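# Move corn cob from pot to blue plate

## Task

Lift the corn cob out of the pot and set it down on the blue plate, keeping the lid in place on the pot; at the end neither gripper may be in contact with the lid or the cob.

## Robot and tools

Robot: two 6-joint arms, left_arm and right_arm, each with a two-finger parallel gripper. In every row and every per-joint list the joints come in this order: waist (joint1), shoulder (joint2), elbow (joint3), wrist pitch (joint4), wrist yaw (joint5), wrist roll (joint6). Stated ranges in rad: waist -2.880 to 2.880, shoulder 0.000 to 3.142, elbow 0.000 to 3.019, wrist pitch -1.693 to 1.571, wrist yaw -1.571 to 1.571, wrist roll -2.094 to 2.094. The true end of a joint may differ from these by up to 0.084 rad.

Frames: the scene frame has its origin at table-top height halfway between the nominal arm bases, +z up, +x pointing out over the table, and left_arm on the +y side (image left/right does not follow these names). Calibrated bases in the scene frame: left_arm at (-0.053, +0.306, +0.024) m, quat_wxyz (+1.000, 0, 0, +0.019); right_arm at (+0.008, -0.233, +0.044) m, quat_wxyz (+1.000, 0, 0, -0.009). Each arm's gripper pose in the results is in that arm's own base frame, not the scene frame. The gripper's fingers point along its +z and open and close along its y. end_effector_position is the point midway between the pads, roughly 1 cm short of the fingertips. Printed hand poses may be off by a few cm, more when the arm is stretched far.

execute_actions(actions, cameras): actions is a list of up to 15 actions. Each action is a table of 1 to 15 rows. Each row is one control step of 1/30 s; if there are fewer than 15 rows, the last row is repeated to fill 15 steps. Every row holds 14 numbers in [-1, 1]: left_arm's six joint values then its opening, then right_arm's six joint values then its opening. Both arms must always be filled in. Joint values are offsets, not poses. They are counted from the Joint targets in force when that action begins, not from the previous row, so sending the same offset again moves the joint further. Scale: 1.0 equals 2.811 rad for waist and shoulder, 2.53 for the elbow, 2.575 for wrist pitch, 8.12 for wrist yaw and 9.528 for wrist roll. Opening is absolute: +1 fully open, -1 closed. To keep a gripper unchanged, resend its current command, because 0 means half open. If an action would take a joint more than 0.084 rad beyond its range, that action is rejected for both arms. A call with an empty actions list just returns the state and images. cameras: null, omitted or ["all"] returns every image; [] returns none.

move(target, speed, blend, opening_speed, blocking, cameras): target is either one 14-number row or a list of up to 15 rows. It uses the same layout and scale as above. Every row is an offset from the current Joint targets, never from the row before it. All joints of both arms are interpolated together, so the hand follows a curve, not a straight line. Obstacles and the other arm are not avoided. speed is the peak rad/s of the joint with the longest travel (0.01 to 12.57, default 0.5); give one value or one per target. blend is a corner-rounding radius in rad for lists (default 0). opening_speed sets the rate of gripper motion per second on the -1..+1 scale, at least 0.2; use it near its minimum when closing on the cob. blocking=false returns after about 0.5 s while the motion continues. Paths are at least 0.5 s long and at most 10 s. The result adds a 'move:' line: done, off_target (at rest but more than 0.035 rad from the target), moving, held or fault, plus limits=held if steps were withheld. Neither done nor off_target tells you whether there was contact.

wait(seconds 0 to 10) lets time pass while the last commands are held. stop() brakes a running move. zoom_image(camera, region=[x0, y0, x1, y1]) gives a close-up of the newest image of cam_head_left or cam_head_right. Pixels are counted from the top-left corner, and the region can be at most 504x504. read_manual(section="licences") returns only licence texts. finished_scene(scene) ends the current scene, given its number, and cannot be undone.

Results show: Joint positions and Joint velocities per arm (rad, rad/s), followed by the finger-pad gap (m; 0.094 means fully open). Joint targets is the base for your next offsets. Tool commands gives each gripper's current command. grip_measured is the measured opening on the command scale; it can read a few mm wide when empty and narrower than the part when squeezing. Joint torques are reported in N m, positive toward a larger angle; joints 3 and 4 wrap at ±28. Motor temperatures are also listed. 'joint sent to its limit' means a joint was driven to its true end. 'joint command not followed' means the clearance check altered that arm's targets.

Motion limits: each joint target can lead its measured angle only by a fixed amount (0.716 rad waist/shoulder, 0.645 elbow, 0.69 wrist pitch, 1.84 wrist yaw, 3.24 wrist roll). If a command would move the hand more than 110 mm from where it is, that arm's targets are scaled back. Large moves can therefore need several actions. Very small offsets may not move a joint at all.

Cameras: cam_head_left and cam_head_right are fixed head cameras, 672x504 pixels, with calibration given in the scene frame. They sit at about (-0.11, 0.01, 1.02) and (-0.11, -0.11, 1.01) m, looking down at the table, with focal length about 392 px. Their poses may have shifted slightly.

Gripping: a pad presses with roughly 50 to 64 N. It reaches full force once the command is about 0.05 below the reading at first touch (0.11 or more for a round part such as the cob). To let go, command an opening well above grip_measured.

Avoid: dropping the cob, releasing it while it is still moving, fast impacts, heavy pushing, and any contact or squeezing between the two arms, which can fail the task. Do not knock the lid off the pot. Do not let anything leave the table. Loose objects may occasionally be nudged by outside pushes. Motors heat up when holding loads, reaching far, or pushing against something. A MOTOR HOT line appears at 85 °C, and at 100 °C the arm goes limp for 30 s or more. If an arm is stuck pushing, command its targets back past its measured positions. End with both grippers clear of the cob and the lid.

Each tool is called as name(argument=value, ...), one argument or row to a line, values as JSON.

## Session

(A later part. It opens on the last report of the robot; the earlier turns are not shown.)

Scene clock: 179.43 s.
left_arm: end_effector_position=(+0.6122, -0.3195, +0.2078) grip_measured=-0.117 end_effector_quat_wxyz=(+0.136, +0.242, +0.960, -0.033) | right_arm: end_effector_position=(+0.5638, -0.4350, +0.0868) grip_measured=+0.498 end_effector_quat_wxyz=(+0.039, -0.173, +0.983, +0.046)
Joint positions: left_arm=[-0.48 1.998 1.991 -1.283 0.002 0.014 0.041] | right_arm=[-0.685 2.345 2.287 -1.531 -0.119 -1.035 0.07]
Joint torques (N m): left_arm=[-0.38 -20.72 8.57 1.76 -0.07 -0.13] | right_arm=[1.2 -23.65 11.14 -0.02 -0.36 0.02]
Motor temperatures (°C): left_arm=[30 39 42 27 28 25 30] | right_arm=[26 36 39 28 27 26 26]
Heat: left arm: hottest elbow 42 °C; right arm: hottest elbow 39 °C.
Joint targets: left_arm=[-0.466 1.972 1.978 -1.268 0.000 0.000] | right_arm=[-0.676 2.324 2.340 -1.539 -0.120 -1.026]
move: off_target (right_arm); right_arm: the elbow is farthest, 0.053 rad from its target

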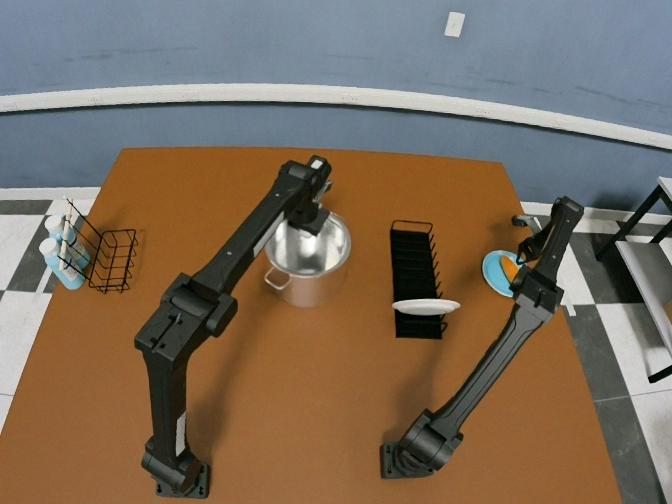

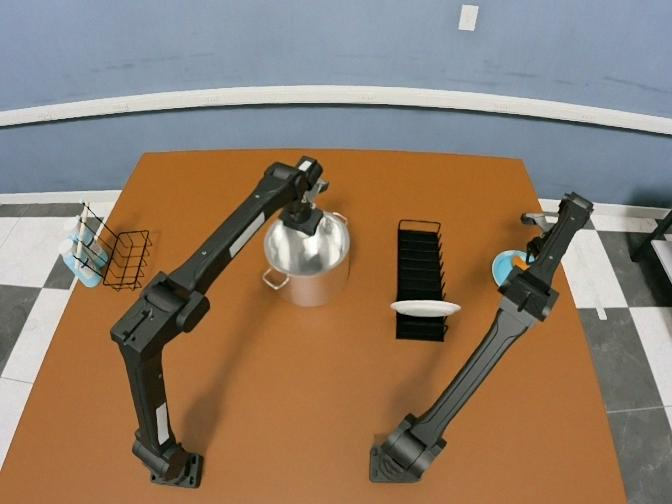

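Seated exactly. Release and retreat.

move(
  target=[
    [0,0,0,0,0,0,0.6,0,0,0,0,0,0,0.5],
    [0.0,0.018,0.143,-0.12,0,0,0.6,0,-0.05,0.03,0,0,0,0.5],
  ],
  speed=0.4,
  opening_speed=0.6,
)

zoom_image(
  camera="cam_head_left",
  region=[240, 170, 370, 300],
)

zoom_image(
  camera="cam_head_left",
  region=[440, 190, 580, 330],
)

Scene clock: 189.80 s.
left_arm: end_effector_position=(+0.6008, -0.3136, +0.3194) grip_measured=+0.598 end_effector_quat_wxyz=(+0.141, +0.242, +0.959, -0.034) | right_arm: end_effector_position=(+0.5745, -0.4437, +0.2128) grip_measured=+0.498 end_effector_quat_wxyz=(+0.107, -0.179, +0.977, -0.034)
Joint positions: left_arm=[-0.48 1.998 2.284 -1.565 0.002 0.014 0.075] | right_arm=[-0.685 2.207 2.359 -1.531 -0.119 -1.035 0.07]
Joint torques (N m): left_arm=[-0.38 -17.03 14.63 0.72 -0.03 -0.12] | right_arm=[1.2 -23 11.67 0.38 -0.36 0.04]
Heat: left arm: hottest elbow 42 °C; right arm: hottest elbow 40 °C.
Joint targets: left_arm=[-0.466 2.023 2.340 -1.577 0.000 0.000] | right_arm=[-0.676 2.184 2.416 -1.539 -0.120 -1.026]
move: off_target (left_arm, right_arm); left_arm: the elbow is farthest, 0.055 rad from its target; right_arm: the elbow is farthest, 0.056 rad from its target

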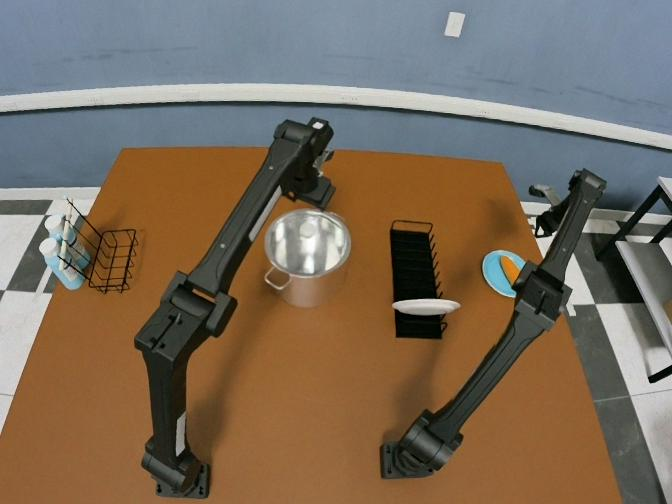

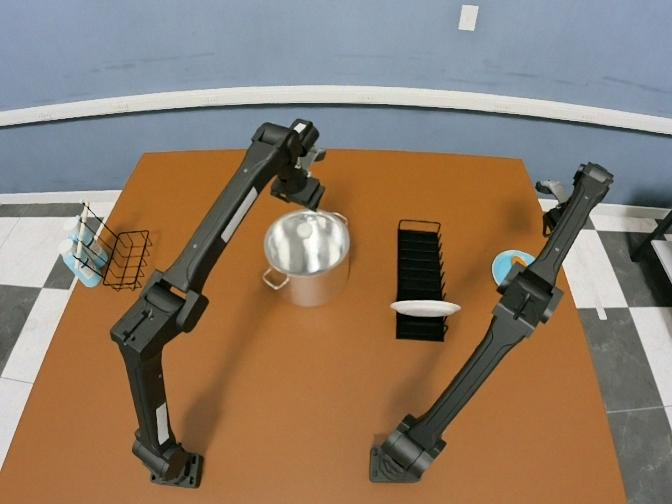

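Scaled by 3.877 from the camera's 672x504 image, which has a finer 960x720 frame.

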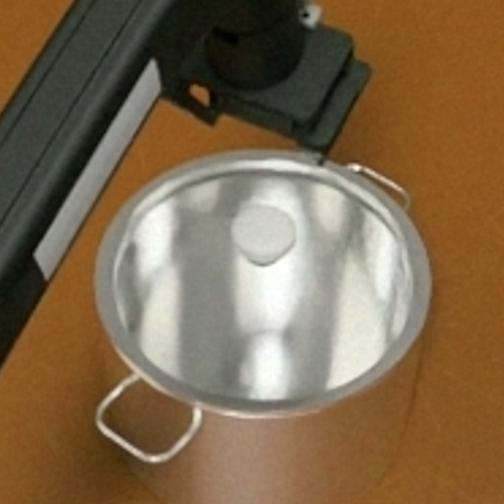

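Scaled by 3.600 from the camera's 672x504 image, which has a finer 960x720 frame.

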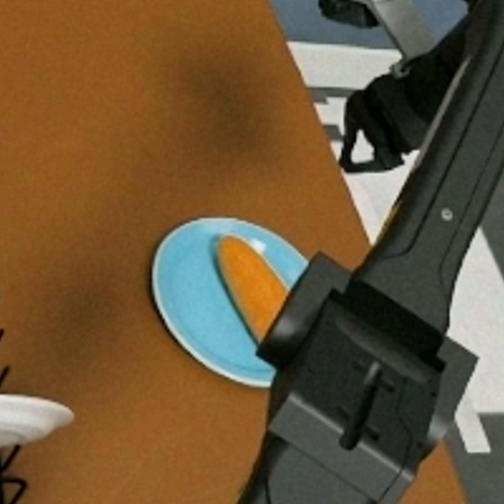

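finished_scene(
  scene=2,
)

The scene is finished: the task was done.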